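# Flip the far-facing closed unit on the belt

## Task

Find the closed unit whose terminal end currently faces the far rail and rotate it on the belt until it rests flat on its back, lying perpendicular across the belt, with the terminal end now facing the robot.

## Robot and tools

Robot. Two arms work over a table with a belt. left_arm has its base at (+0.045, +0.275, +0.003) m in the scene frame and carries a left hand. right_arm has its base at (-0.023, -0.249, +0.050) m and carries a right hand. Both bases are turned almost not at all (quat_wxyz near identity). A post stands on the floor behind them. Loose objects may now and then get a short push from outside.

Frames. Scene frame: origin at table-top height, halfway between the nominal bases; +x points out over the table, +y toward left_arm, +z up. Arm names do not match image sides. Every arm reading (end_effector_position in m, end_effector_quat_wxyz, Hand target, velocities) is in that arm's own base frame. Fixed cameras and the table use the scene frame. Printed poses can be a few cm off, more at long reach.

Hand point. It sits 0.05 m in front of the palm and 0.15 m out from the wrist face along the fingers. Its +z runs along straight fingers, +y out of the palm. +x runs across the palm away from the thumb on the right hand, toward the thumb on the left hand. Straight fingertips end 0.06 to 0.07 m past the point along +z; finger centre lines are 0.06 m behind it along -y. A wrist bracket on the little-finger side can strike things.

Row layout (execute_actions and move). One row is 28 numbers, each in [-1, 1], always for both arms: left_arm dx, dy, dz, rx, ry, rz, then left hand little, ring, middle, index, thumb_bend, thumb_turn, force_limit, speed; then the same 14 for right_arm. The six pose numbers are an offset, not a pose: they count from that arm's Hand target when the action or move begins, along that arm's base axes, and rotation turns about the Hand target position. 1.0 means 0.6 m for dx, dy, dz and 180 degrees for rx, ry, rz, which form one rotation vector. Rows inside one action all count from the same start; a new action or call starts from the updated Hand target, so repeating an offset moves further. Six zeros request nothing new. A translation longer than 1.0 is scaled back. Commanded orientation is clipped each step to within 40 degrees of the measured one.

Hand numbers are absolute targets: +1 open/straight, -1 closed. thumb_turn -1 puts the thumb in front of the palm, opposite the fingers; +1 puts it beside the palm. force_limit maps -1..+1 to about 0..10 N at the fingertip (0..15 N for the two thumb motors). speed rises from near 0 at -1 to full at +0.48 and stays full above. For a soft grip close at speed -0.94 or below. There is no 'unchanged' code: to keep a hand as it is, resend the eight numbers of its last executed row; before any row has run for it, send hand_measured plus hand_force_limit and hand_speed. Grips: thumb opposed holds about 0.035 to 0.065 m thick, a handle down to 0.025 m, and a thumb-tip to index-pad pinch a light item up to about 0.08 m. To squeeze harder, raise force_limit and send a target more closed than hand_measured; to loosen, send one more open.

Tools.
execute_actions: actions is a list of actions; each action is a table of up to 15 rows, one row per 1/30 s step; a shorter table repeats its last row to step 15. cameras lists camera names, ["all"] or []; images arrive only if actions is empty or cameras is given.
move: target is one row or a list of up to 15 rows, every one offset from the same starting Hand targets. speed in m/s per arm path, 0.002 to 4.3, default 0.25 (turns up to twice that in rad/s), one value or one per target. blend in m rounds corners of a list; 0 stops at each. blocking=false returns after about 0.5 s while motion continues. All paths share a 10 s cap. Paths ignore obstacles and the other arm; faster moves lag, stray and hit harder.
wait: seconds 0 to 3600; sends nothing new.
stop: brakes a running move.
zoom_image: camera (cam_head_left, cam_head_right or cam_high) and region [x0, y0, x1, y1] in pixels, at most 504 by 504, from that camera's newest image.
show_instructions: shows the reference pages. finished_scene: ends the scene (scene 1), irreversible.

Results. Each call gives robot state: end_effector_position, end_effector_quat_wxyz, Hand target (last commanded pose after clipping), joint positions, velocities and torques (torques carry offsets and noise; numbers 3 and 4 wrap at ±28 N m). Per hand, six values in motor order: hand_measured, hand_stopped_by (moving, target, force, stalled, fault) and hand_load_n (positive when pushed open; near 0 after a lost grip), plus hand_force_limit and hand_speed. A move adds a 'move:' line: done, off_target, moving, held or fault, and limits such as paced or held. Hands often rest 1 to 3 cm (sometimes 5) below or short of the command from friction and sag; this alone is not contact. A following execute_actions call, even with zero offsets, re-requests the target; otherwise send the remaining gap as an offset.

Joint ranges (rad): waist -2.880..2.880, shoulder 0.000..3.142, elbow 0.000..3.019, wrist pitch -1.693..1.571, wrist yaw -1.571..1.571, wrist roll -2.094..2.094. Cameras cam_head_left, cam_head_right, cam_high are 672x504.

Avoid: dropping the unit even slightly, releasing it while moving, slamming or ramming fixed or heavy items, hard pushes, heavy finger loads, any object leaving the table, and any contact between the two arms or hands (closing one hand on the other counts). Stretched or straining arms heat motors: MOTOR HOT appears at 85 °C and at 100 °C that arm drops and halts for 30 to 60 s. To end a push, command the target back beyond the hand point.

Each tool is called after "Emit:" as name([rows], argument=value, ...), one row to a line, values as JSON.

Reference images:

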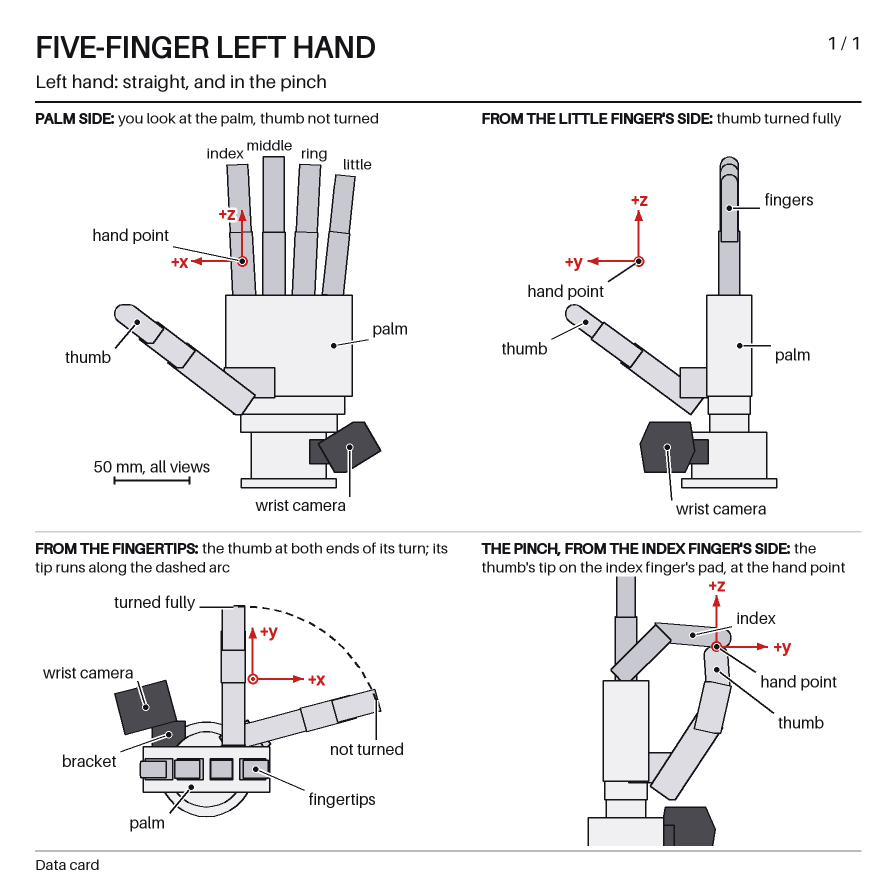

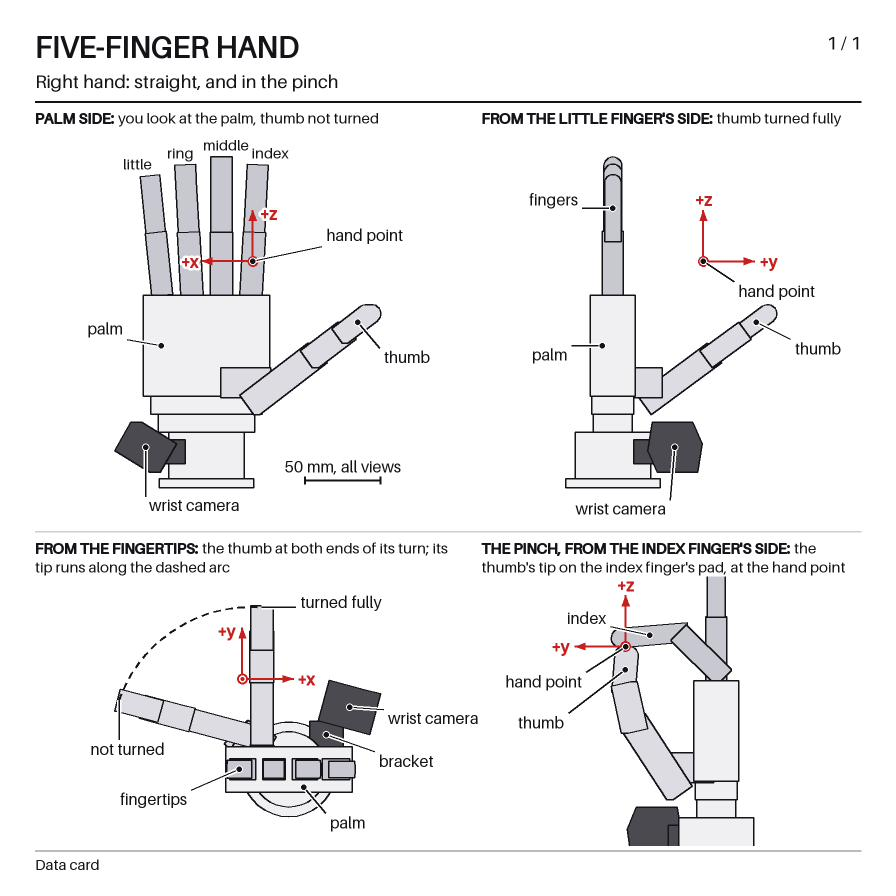

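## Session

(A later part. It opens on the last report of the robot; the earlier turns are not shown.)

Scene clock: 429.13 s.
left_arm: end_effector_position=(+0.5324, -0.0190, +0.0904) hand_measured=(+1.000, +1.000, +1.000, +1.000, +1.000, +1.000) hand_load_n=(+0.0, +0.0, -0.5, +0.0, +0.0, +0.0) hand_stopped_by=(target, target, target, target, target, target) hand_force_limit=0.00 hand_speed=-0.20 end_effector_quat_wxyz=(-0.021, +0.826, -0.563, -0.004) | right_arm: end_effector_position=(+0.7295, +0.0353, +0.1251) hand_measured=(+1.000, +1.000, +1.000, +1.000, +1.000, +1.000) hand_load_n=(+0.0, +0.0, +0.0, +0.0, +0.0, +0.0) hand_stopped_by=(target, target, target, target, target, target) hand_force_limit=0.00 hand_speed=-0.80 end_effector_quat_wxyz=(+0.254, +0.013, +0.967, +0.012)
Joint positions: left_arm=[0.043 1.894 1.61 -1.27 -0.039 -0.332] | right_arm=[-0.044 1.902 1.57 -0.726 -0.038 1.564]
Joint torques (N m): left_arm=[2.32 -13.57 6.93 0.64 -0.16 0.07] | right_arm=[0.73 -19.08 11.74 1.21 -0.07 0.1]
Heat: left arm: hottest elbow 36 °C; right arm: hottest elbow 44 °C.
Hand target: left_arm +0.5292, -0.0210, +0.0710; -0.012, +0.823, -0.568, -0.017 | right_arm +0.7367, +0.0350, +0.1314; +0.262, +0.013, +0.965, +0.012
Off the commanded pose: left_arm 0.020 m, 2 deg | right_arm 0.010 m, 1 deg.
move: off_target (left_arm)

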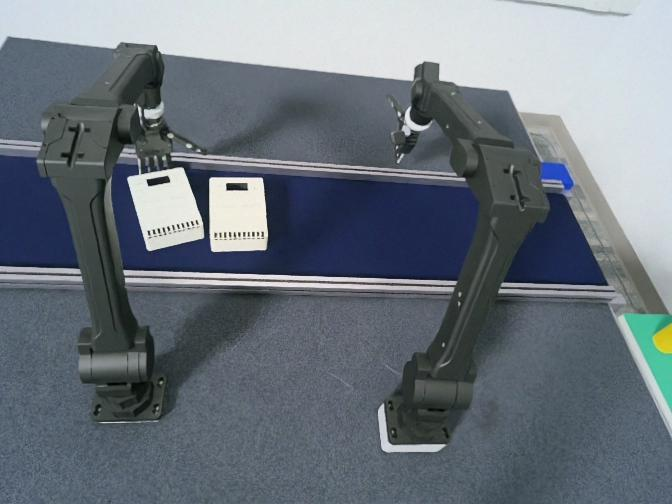

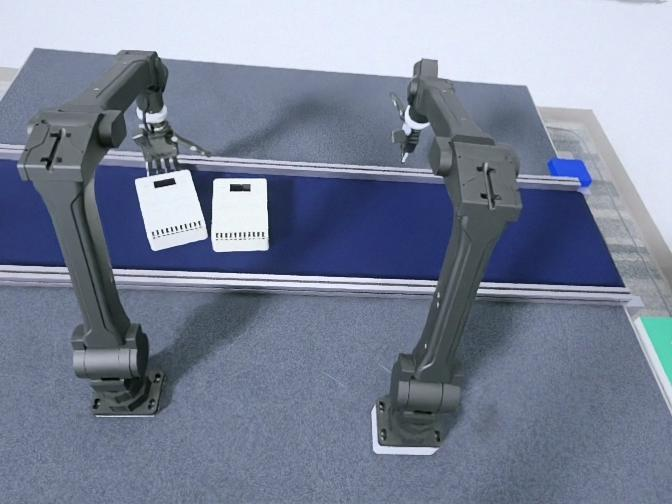

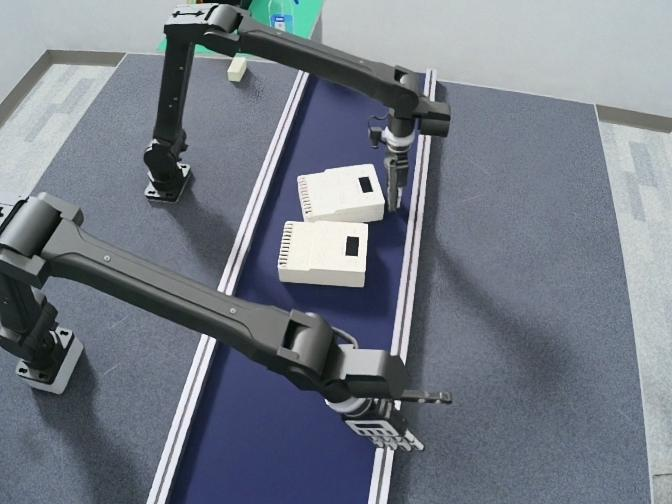

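Emit:
move([
  [-0.0628,-0.0262,0,0,0,0,1,1,1,1,1,1,0,-0.2,0,0,0,0,0,0,1,1,1,1,1,1,0,-0.8],
  [-0.1332,-0.0535,0,0,0,-0.0556,1,1,1,1,1,1,0,-0.2,0,0,0,0,0,0,1,1,1,1,1,1,0,-0.8],
], speed=[0.05,0.04], blend=[0.003,0], cameras=["all"])

Emit:
zoom_image(camera="cam_high", region=[240, 80, 440, 280])

Emit:
zoom_image(camera="cam_head_right", region=[120, 140, 280, 300])

Scene clock: 439.47 s.
left_arm: end_effector_position=(+0.4676, -0.0428, +0.0863) hand_measured=(+1.000, +1.000, +1.000, +1.000, +1.000, +1.000) hand_load_n=(+0.0, +0.0, -0.5, +0.0, +0.0, +0.0) hand_stopped_by=(target, target, target, target, target, target) hand_force_limit=0.00 hand_speed=-0.20 end_effector_quat_wxyz=(-0.034, +0.781, -0.623, +0.004) | right_arm: end_effector_position=(+0.7295, +0.0353, +0.1251) hand_measured=(+1.000, +1.000, +1.000, +1.000, +1.000, +1.000) hand_load_n=(+0.0, +0.0, +0.0, +0.0, +0.0, +0.0) hand_stopped_by=(target, target, target, target, target, target) hand_force_limit=0.00 hand_speed=-0.80 end_effector_quat_wxyz=(+0.254, +0.013, +0.967, +0.012)
Joint positions: left_arm=[-0.016 1.731 1.369 -1.162 -0.048 -0.239] | right_arm=[-0.044 1.902 1.57 -0.726 -0.038 1.564]
Joint torques (N m): left_arm=[0.97 -12.28 5.33 -0.18 0.11 0.15] | right_arm=[0.97 -19.6 11.66 0.99 -0.09 0.06]
Heat: left arm: hottest elbow 35 °C; right arm: hottest elbow 44 °C.
Hand target: left_arm +0.4492, -0.0532, +0.0710; -0.014, +0.770, -0.638, -0.016 | right_arm +0.7367, +0.0350, +0.1314; +0.262, +0.013, +0.965, +0.012
Off the commanded pose: left_arm 0.026 m, 4 deg | right_arm 0.010 m, 1 deg.
move: off_target (left_arm)

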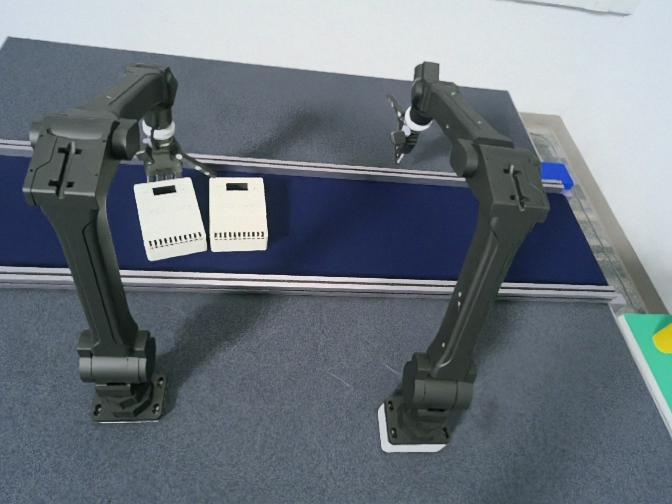

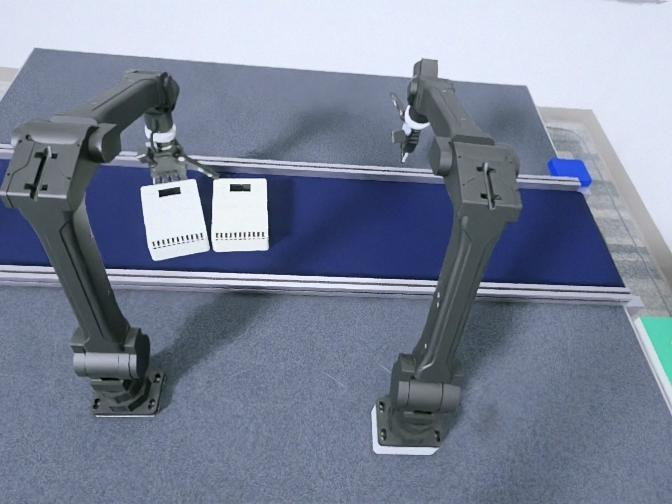

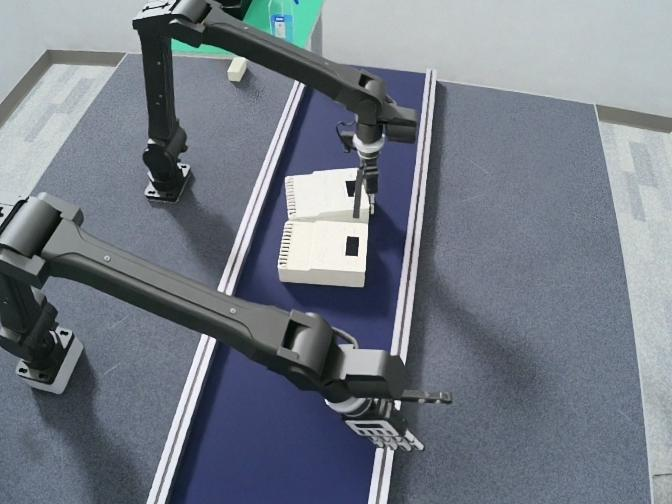

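Scaled by 2.520 from the camera's image (finer frame: 960x720).

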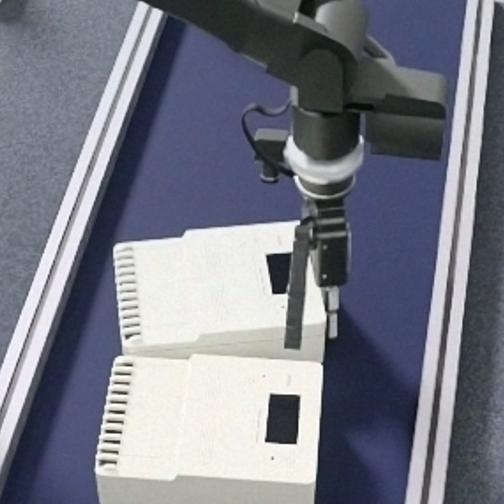

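Scaled by 3.150 from the camera's image (finer frame: 960x720).

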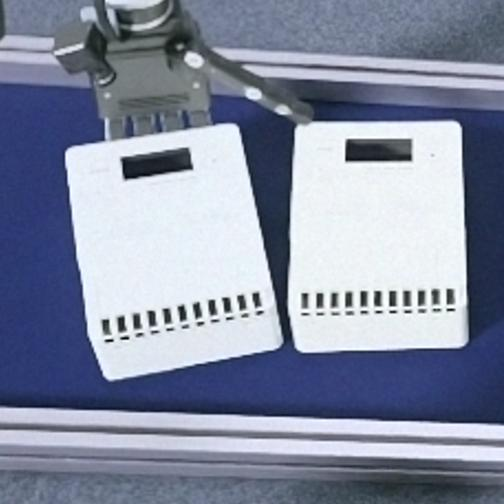

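Emit:
move([
  [0.0847,0.0303,0,0,0,0,1,1,1,1,1,1,0,-0.2,0,0,0,0,0,0,1,1,1,1,1,1,0,-0.8],
  [0.0847,0.0303,0.2,0,0,0,1,1,1,1,1,1,0,-0.2,0,0,0,0,0,0,1,1,1,1,1,1,0,-0.8],
  [-0.3263,0.0147,0.2,0,0,0.031,-1,-1,1,1,1,1,0,-0.2,0,0,0,0,0,0,1,1,1,1,1,1,0,-0.8],
  [-0.3263,0.0147,0.09,0,0,0.031,-1,-1,1,1,1,1,0,-0.2,0,0,0,0,0,0,1,1,1,1,1,1,0,-0.8],
], speed=[0.08,0.18,0.2,0.1], blend=[0.01,0.02,0,0], cameras=["all"])

Emit:
zoom_image(camera="cam_high", region=[240, 80, 440, 280])

Emit:
zoom_image(camera="cam_head_right", region=[120, 140, 280, 300])

Emit:
zoom_image(camera="cam_head_left", region=[120, 140, 280, 300])

Scene clock: 459.70 s.
left_arm: end_effector_position=(+0.2552, -0.0419, +0.1314) hand_measured=(-1.000, -1.000, +1.000, +1.000, +1.000, +1.000) hand_load_n=(+0.0, +0.5, +0.0, +0.0, +0.0, +0.0) hand_stopped_by=(target, target, target, target, target, target) hand_force_limit=0.00 hand_speed=-0.20 end_effector_quat_wxyz=(-0.018, +0.800, -0.599, -0.012) | right_arm: end_effector_position=(+0.7295, +0.0353, +0.1251) hand_measured=(+1.000, +1.000, +1.000, +1.000, +1.000, +1.000) hand_load_n=(+0.0, +0.0, +0.0, +0.0, +0.0, +0.0) hand_stopped_by=(target, target, target, target, target, target) hand_force_limit=0.00 hand_speed=-0.80 end_effector_quat_wxyz=(+0.254, +0.013, +0.967, +0.012)
Joint positions: left_arm=[-0.01 1.169 0.893 -1.293 -0.042 -0.295] | right_arm=[-0.044 1.902 1.57 -0.726 -0.038 1.564]
Joint torques (N m): left_arm=[2.08 -4.48 7.12 0.49 -0.06 -0.09] | right_arm=[-0.03 -19.55 11.67 1.44 -0.1 0.14]
Heat: left arm: hottest elbow 34 °C; right arm: hottest elbow 44 °C.
Hand target: left_arm +0.2535, -0.0442, +0.1251; -0.013, +0.800, -0.599, -0.016 | right_arm +0.7367, +0.0350, +0.1314; +0.262, +0.013, +0.965, +0.012
Off the commanded pose: left_arm 0.007 m, 1 deg | right_arm 0.010 m, 1 deg.
move: done

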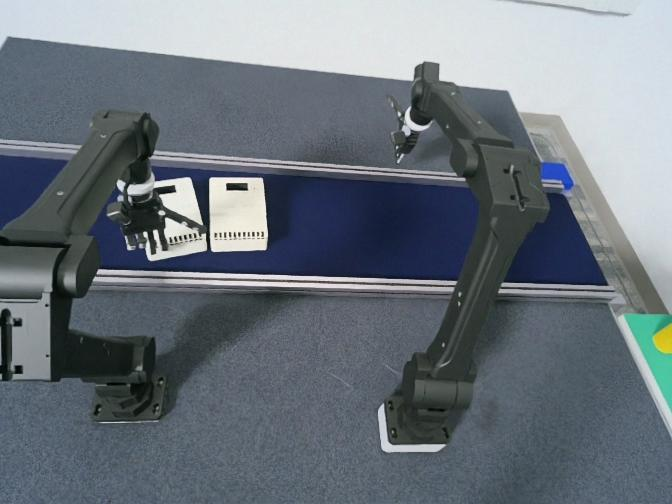

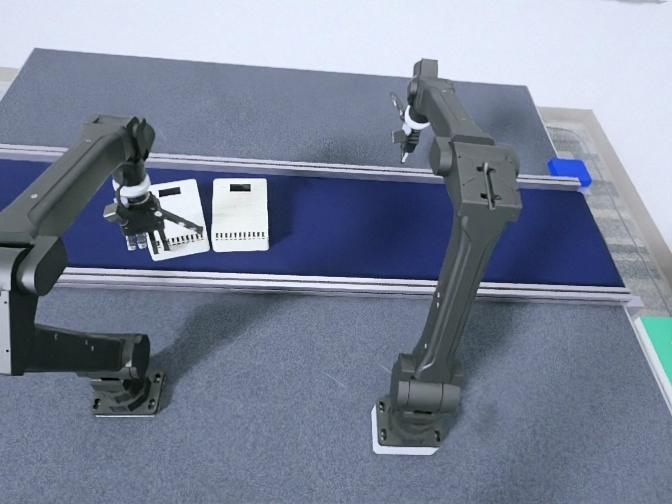

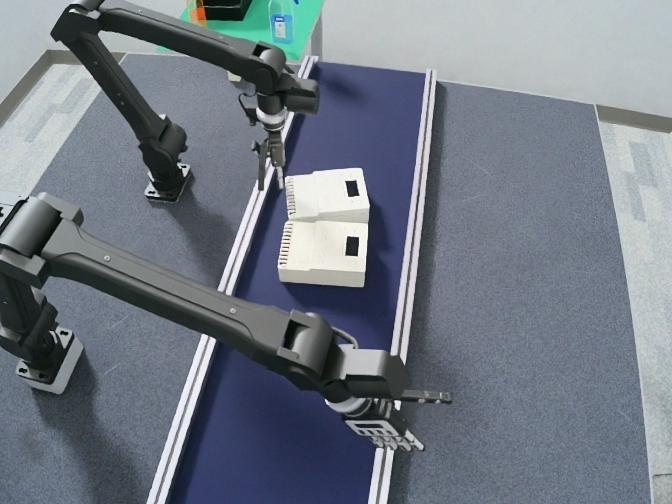

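Scaled by 2.520 from the camera's image (finer frame: 960x720).

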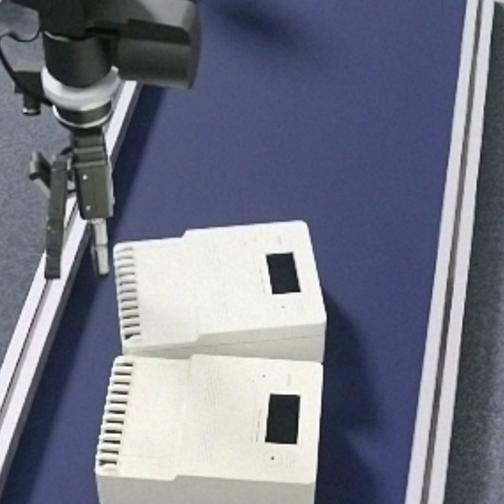

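Scaled by 3.150 from the camera's image (finer frame: 960x720).

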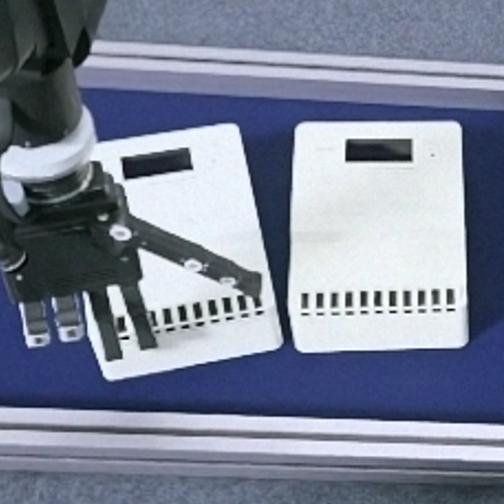

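Scaled by 3.150 from the camera's image (finer frame: 960x720).

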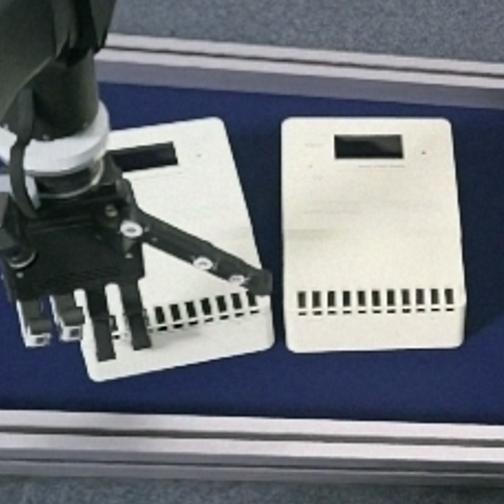

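Emit:
move([
  [0.0083,0,0,0,0,0,-1,-1,1,1,1,1,0,-0.2,0,0,0,0,0,0,1,1,1,1,1,1,0,-0.8],
  [0.0083,0,-0.08,0,0,0,-1,-1,1,1,1,1,0,-0.2,0,0,0,0,0,0,1,1,1,1,1,1,0,-0.8],
  [0.1107,0.0558,-0.08,0,0,-0.0444,-1,-1,1,1,1,1,0,-0.2,0,0,0,0,0,0,1,1,1,1,1,1,0,-0.8],
], speed=[0.05,0.05,0.03], blend=[0.003,0,0], cameras=["all"])

Emit:
zoom_image(camera="cam_high", region=[240, 80, 440, 280])

Emit:
zoom_image(camera="cam_head_right", region=[120, 140, 280, 300])

Scene clock: 470.93 s.
left_arm: end_effector_position=(+0.2710, -0.0276, +0.0897) hand_measured=(-1.000, -1.000, +0.998, +1.000, +1.000, +1.000) hand_load_n=(+0.0, +0.0, -18.0, +0.0, +0.0, +0.0) hand_stopped_by=(target, target, target, target, target, target) hand_force_limit=0.00 hand_speed=-0.20 end_effector_quat_wxyz=(+0.026, +0.746, -0.665, -0.038) | right_arm: end_effector_position=(+0.7295, +0.0353, +0.1251) hand_measured=(+1.000, +1.000, +1.000, +1.000, +1.000, +1.000) hand_load_n=(+0.0, +0.0, +0.0, +0.0, +0.0, +0.0) hand_stopped_by=(target, target, target, target, target, target) hand_force_limit=0.00 hand_speed=-0.80 end_effector_quat_wxyz=(+0.254, +0.013, +0.967, +0.012)
Joint positions: left_arm=[0.024 1.352 0.912 -1.221 -0.013 -0.092] | right_arm=[-0.044 1.902 1.57 -0.726 -0.038 1.564]
Joint torques (N m): left_arm=[4.66 -3.08 11.58 3.6 -1.14 0] | right_arm=[1.32 -19.55 11.73 1.16 -0.05 0.11]
Heat: left arm: hottest elbow 34 °C; right arm: hottest elbow 44 °C.
Hand target: left_arm +0.3199, -0.0108, +0.0771; -0.014, +0.757, -0.654, -0.015 | right_arm +0.7367, +0.0350, +0.1314; +0.262, +0.013, +0.965, +0.012
Off the commanded pose: left_arm 0.053 m, 6 deg | right_arm 0.010 m, 1 deg.
move: off_target (left_arm); blend cut to 0.0025 m at target 1

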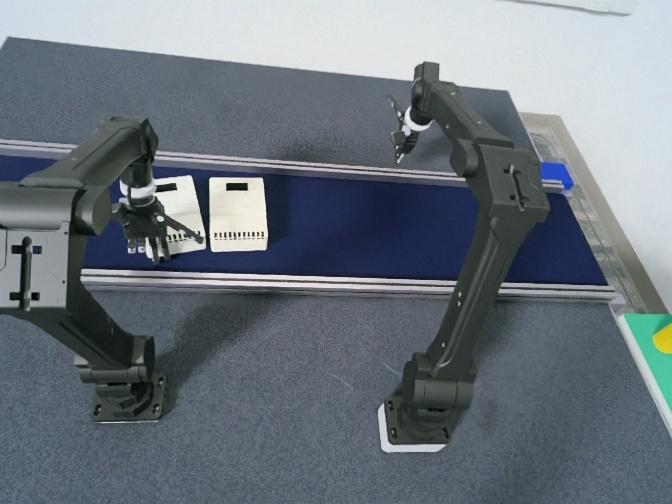

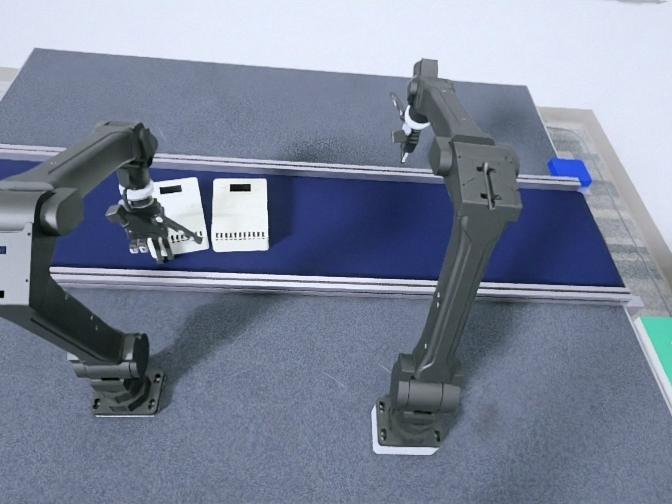

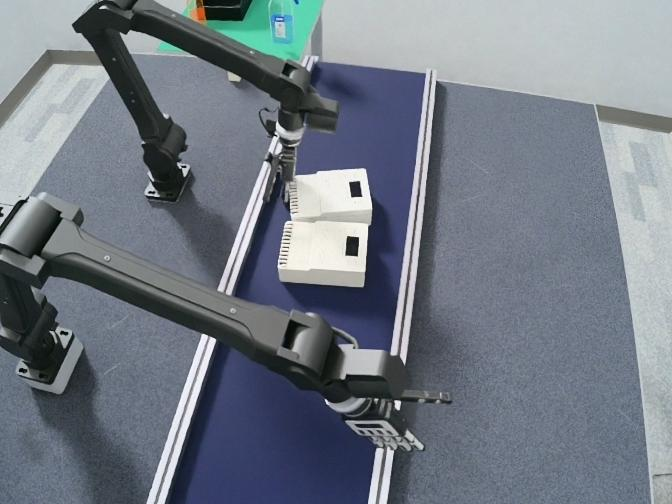

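Scaled by 2.520 from the camera's image (finer frame: 960x720).

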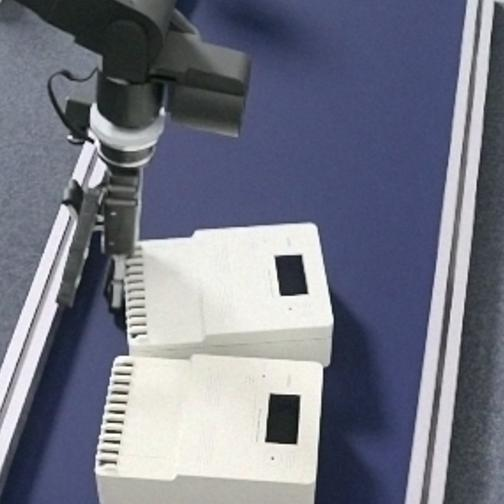

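Scaled by 3.150 from the camera's image (finer frame: 960x720).

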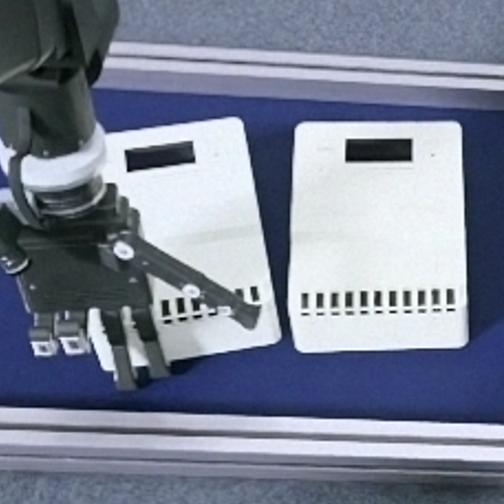

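Emit:
move([
  [0.05,0.025,0,0,0,-0.0444,-1,-1,1,1,1,1,0,-0.2,0,0,0,0,0,0,1,1,1,1,1,1,0,-0.8],
], speed=[0.03], cameras=["all"])

Emit:
zoom_image(camera="cam_high", region=[240, 80, 440, 280])

Emit:
zoom_image(camera="cam_head_right", region=[120, 140, 280, 300])

Scene clock: 476.53 s.
left_arm: end_effector_position=(+0.2883, -0.0120, +0.0922) hand_measured=(-1.000, -1.000, +0.998, +1.000, +1.000, +1.000) hand_load_n=(+0.0, +0.0, -17.0, +0.0, +0.0, +0.0) hand_stopped_by=(target, target, target, target, target, target) hand_force_limit=0.00 hand_speed=-0.20 end_effector_quat_wxyz=(+0.043, +0.698, -0.713, -0.050) | right_arm: end_effector_position=(+0.7295, +0.0353, +0.1251) hand_measured=(+1.000, +1.000, +1.000, +1.000, +1.000, +1.000) hand_load_n=(+0.0, +0.0, +0.0, +0.0, -0.5, +0.0) hand_stopped_by=(target, target, target, target, target, target) hand_force_limit=0.00 hand_speed=-0.80 end_effector_quat_wxyz=(+0.254, +0.013, +0.967, +0.012)
Joint positions: left_arm=[0.042 1.438 0.994 -1.257 -0.018 0.061] | right_arm=[-0.044 1.902 1.57 -0.726 -0.038 1.564]
Joint torques (N m): left_arm=[4.37 -4.66 12.23 4.68 -0.98 -0.04] | right_arm=[0.97 -19.78 11.74 1.18 -0.1 0.06]
Heat: left arm: hottest elbow 35 °C; right arm: hottest elbow 44 °C.
Hand target: left_arm +0.3498, +0.0041, +0.0770; -0.015, +0.709, -0.705, -0.014 | right_arm +0.7367, +0.0350, +0.1314; +0.262, +0.013, +0.965, +0.012
Off the commanded pose: left_arm 0.065 m, 8 deg | right_arm 0.010 m, 1 deg.
move: off_target (left_arm)

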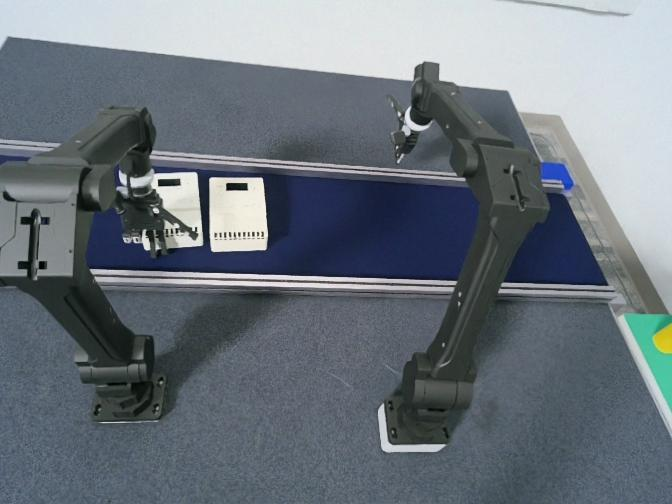

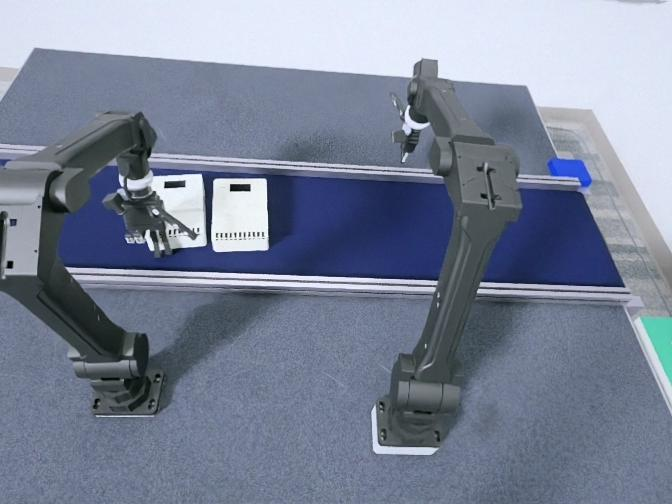

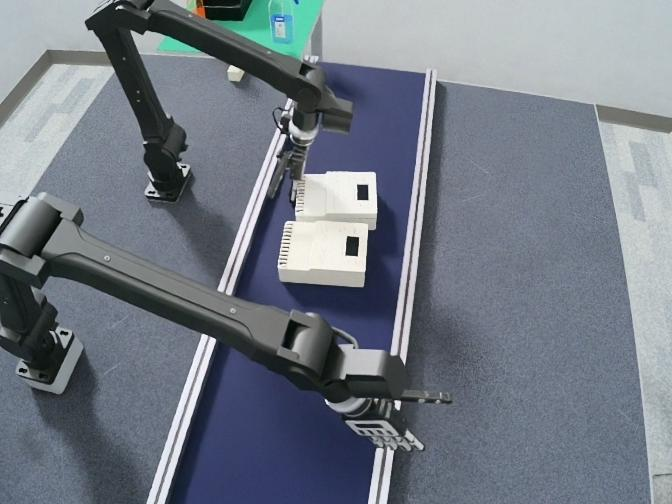

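Scaled by 2.520 from the camera's image (finer frame: 960x720).

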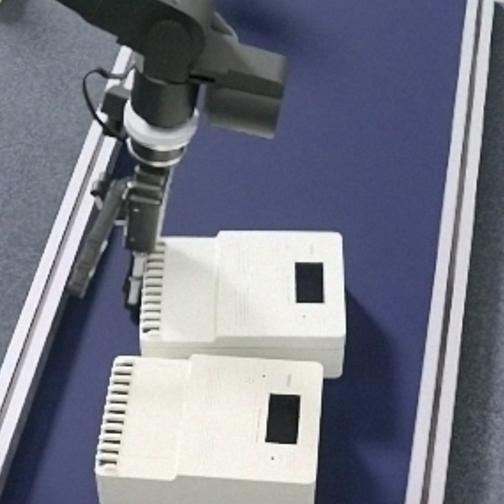

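Scaled by 3.150 from the camera's image (finer frame: 960x720).

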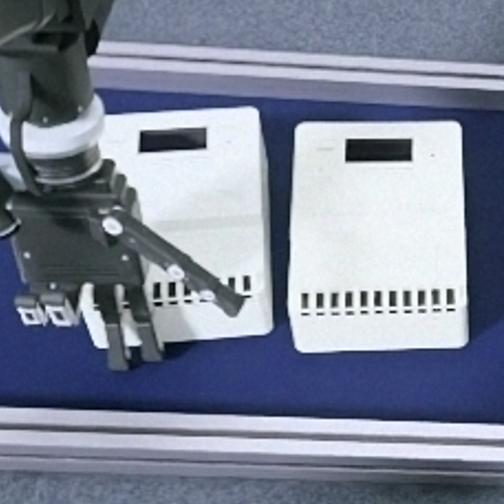

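Emit:
move([
  [0.0333,0.03,0,0,0,0,-1,-1,1,1,1,1,0,-0.2,0,0,0,0,0,0,1,1,1,1,1,1,0,-0.8],
], speed=[0.03], cameras=["all"])

Emit:
zoom_image(camera="cam_high", region=[240, 80, 440, 280])

Emit:
zoom_image(camera="cam_head_right", region=[120, 140, 280, 300])

Scene clock: 486.00 s.
left_arm: end_effector_position=(+0.3142, +0.0039, +0.0921) hand_measured=(-1.000, -1.000, +0.998, +1.000, +1.000, +1.000) hand_load_n=(+0.0, +0.0, -15.0, -0.5, +0.0, +0.0) hand_stopped_by=(target, target, target, target, target, target) hand_force_limit=0.00 hand_speed=-0.20 end_effector_quat_wxyz=(+0.037, +0.698, -0.714, -0.043) | right_arm: end_effector_position=(+0.7295, +0.0353, +0.1251) hand_measured=(+1.000, +1.000, +1.000, +1.000, +1.000, +1.000) hand_load_n=(+0.0, +0.0, +0.0, +0.0, +0.0, +0.0) hand_stopped_by=(target, target, target, target, target, target) hand_force_limit=0.00 hand_speed=-0.80 end_effector_quat_wxyz=(+0.254, +0.013, +0.967, +0.012)
Joint positions: left_arm=[0.08 1.492 1.056 -1.246 -0.019 0.103] | right_arm=[-0.044 1.902 1.57 -0.726 -0.038 1.564]
Joint torques (N m): left_arm=[4.42 -5.36 12.07 4.25 -0.93 -0.05] | right_arm=[1.08 -18.9 11.49 1.24 -0.01 0.07]
Heat: left arm: hottest elbow 38 °C; right arm: hottest elbow 44 °C.
Hand target: left_arm +0.3699, +0.0223, +0.0771; -0.015, +0.709, -0.705, -0.014 | right_arm +0.7367, +0.0350, +0.1314; +0.262, +0.013, +0.965, +0.012
Off the commanded pose: left_arm 0.060 m, 7 deg | right_arm 0.010 m, 1 deg.
move: off_target (left_arm)

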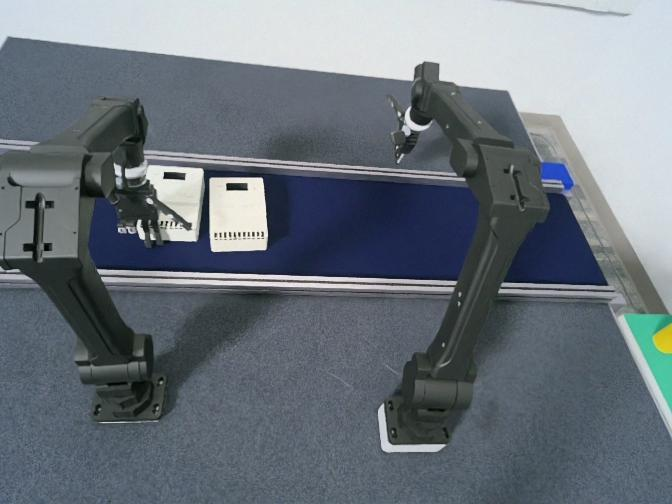

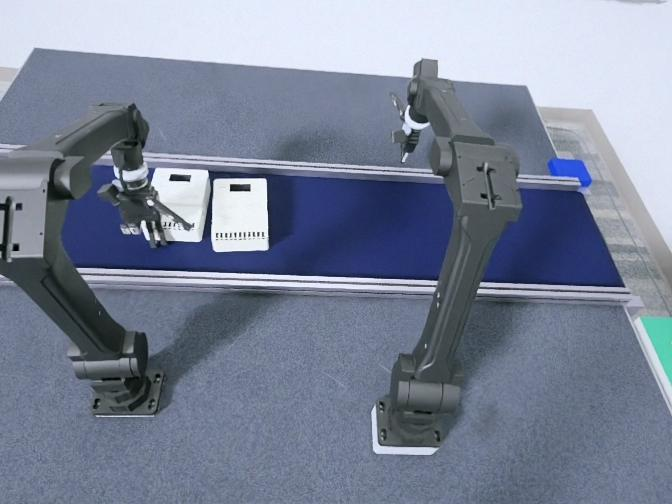

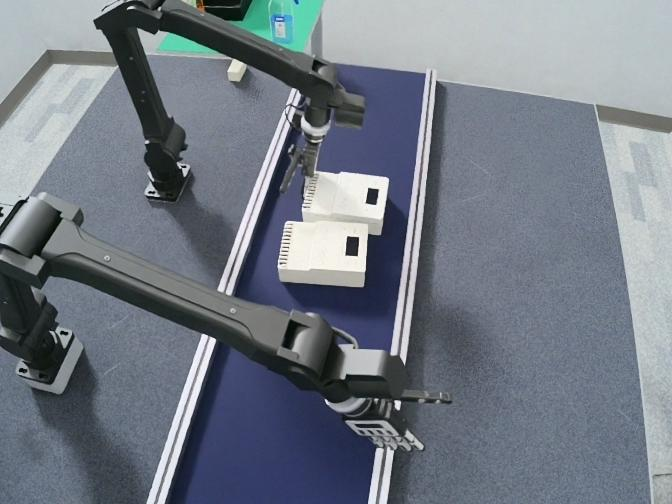

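Scaled by 2.520 from the camera's image (finer frame: 960x720).

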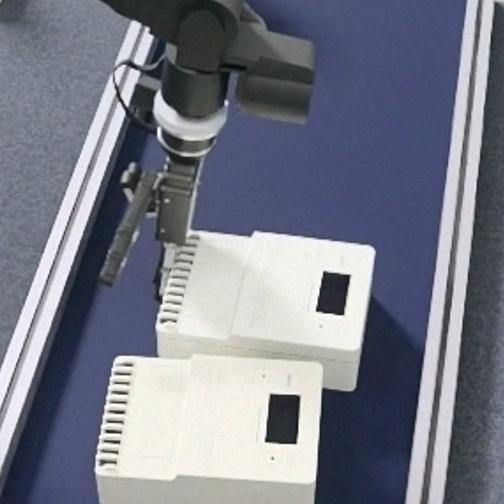

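Scaled by 3.150 from the camera's image (finer frame: 960x720).

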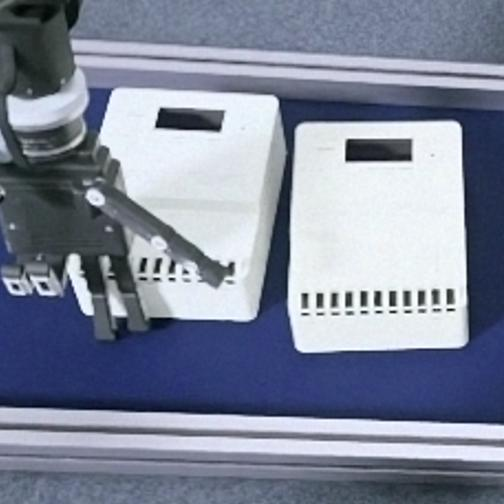

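Emit:
move([
  [-0.14,-0.06,0,0,0,0,-1,-1,1,1,1,1,0,-0.2,0,0,0,0,0,0,1,1,1,1,1,1,0,-0.8],
  [-0.14,-0.06,0.25,0,0,0,-1,-1,1,1,1,1,0,-0.2,0,0,0,0,0,0,1,1,1,1,1,1,0,-0.8],
  [0.02,0.5,0.25,0,0,0,1,1,1,1,1,1,0,-0.2,0,0,0,0,0,0,1,1,1,1,1,1,0,-0.8],
], speed=[0.08,0.18,0.25], blend=[0.01,0.02,0], cameras=["all"])

Emit:
zoom_image(camera="cam_high", region=[260, 120, 420, 300])

Emit:
zoom_image(camera="cam_head_right", region=[120, 140, 280, 300])

Emit:
zoom_image(camera="cam_head_left", region=[120, 140, 280, 300])

Scene clock: 498.17 s.
left_arm: end_effector_position=(+0.3723, +0.3166, +0.2195) hand_measured=(+1.000, +1.000, +1.000, +1.000, +1.000, +1.000) hand_load_n=(+0.0, +0.0, +0.0, +0.0, +0.0, +0.0) hand_stopped_by=(target, target, target, target, target, target) hand_force_limit=0.00 hand_speed=-0.20 end_effector_quat_wxyz=(-0.005, +0.713, -0.701, -0.016) | right_arm: end_effector_position=(+0.7295, +0.0353, +0.1251) hand_measured=(+1.000, +1.000, +1.000, +1.000, +1.000, +1.000) hand_load_n=(+0.0, +0.5, +0.0, +0.0, +0.0, +0.0) hand_stopped_by=(target, target, target, target, target, target) hand_force_limit=0.00 hand_speed=-0.80 end_effector_quat_wxyz=(+0.254, +0.013, +0.967, +0.012)
Joint positions: left_arm=[0.668 1.792 1.799 -1.571 -0.034 0.651] | right_arm=[-0.044 1.902 1.57 -0.726 -0.038 1.564]
Joint torques (N m): left_arm=[2.26 -13.68 11.89 -0.13 -0.09 0.07] | right_arm=[0.44 -19.84 11.51 1.14 0 0.11]
Heat: left arm: hottest elbow 39 °C; right arm: hottest elbow 44 °C.
Hand target: left_arm +0.3819, +0.3222, +0.2270; -0.015, +0.709, -0.705, -0.014 | right_arm +0.7367, +0.0350, +0.1314; +0.262, +0.013, +0.965, +0.012
Off the commanded pose: left_arm 0.013 m, 1 deg | right_arm 0.010 m, 1 deg.
move: off_target (left_arm); target 3's new numbers were sent with left_arm's hand 0.013 m and 1 deg from that target

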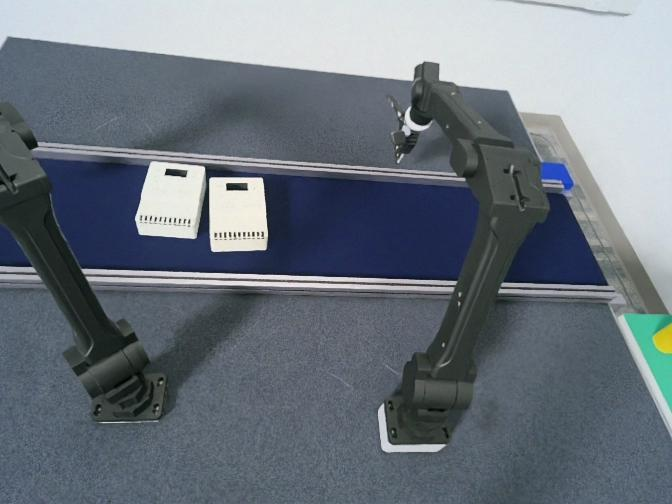

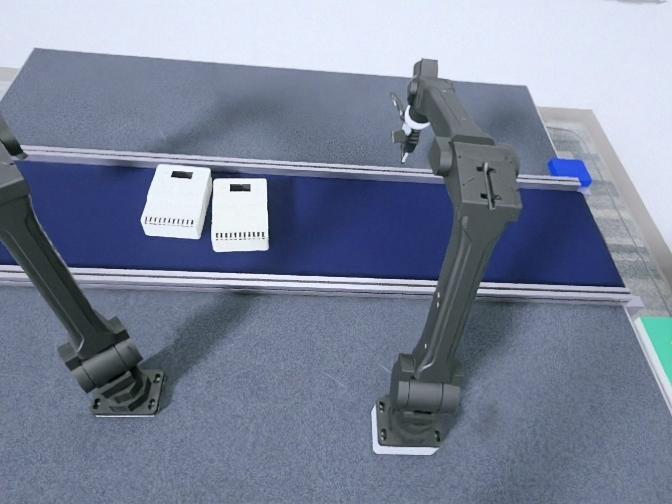

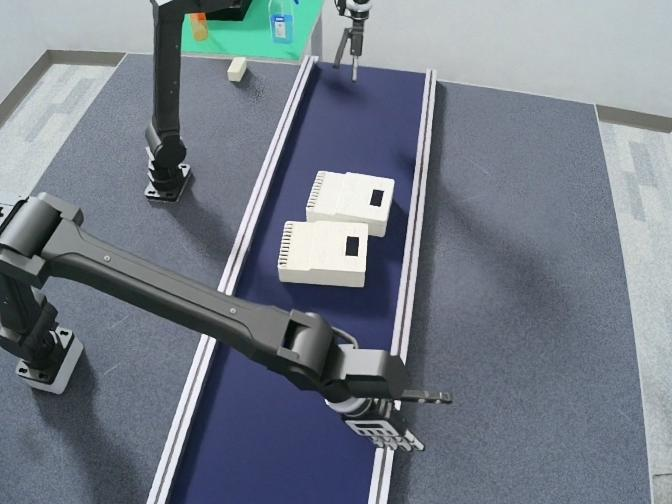

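Scaled by 2.800 from the camera's image (finer frame: 960x720).

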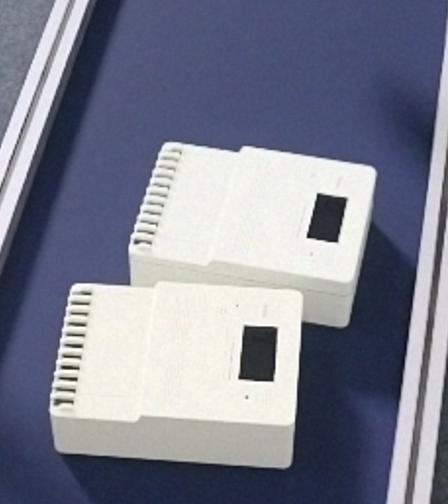

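Scaled by 3.150 from the camera's image (finer frame: 960x720).

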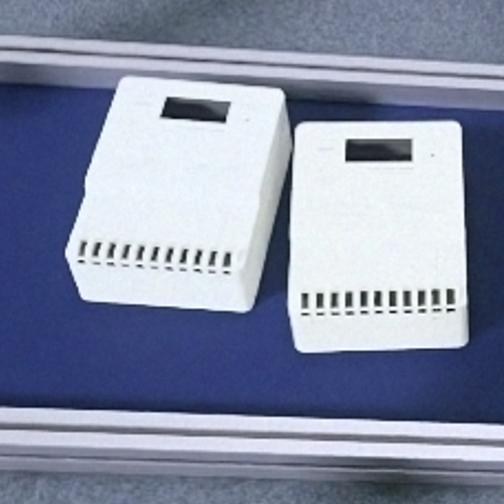

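Scaled by 3.150 from the camera's image (finer frame: 960x720).

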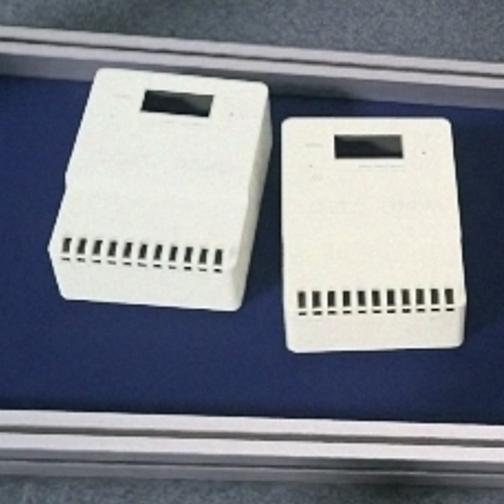

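Emit:
finished_scene()

The scene is finished: the task was done.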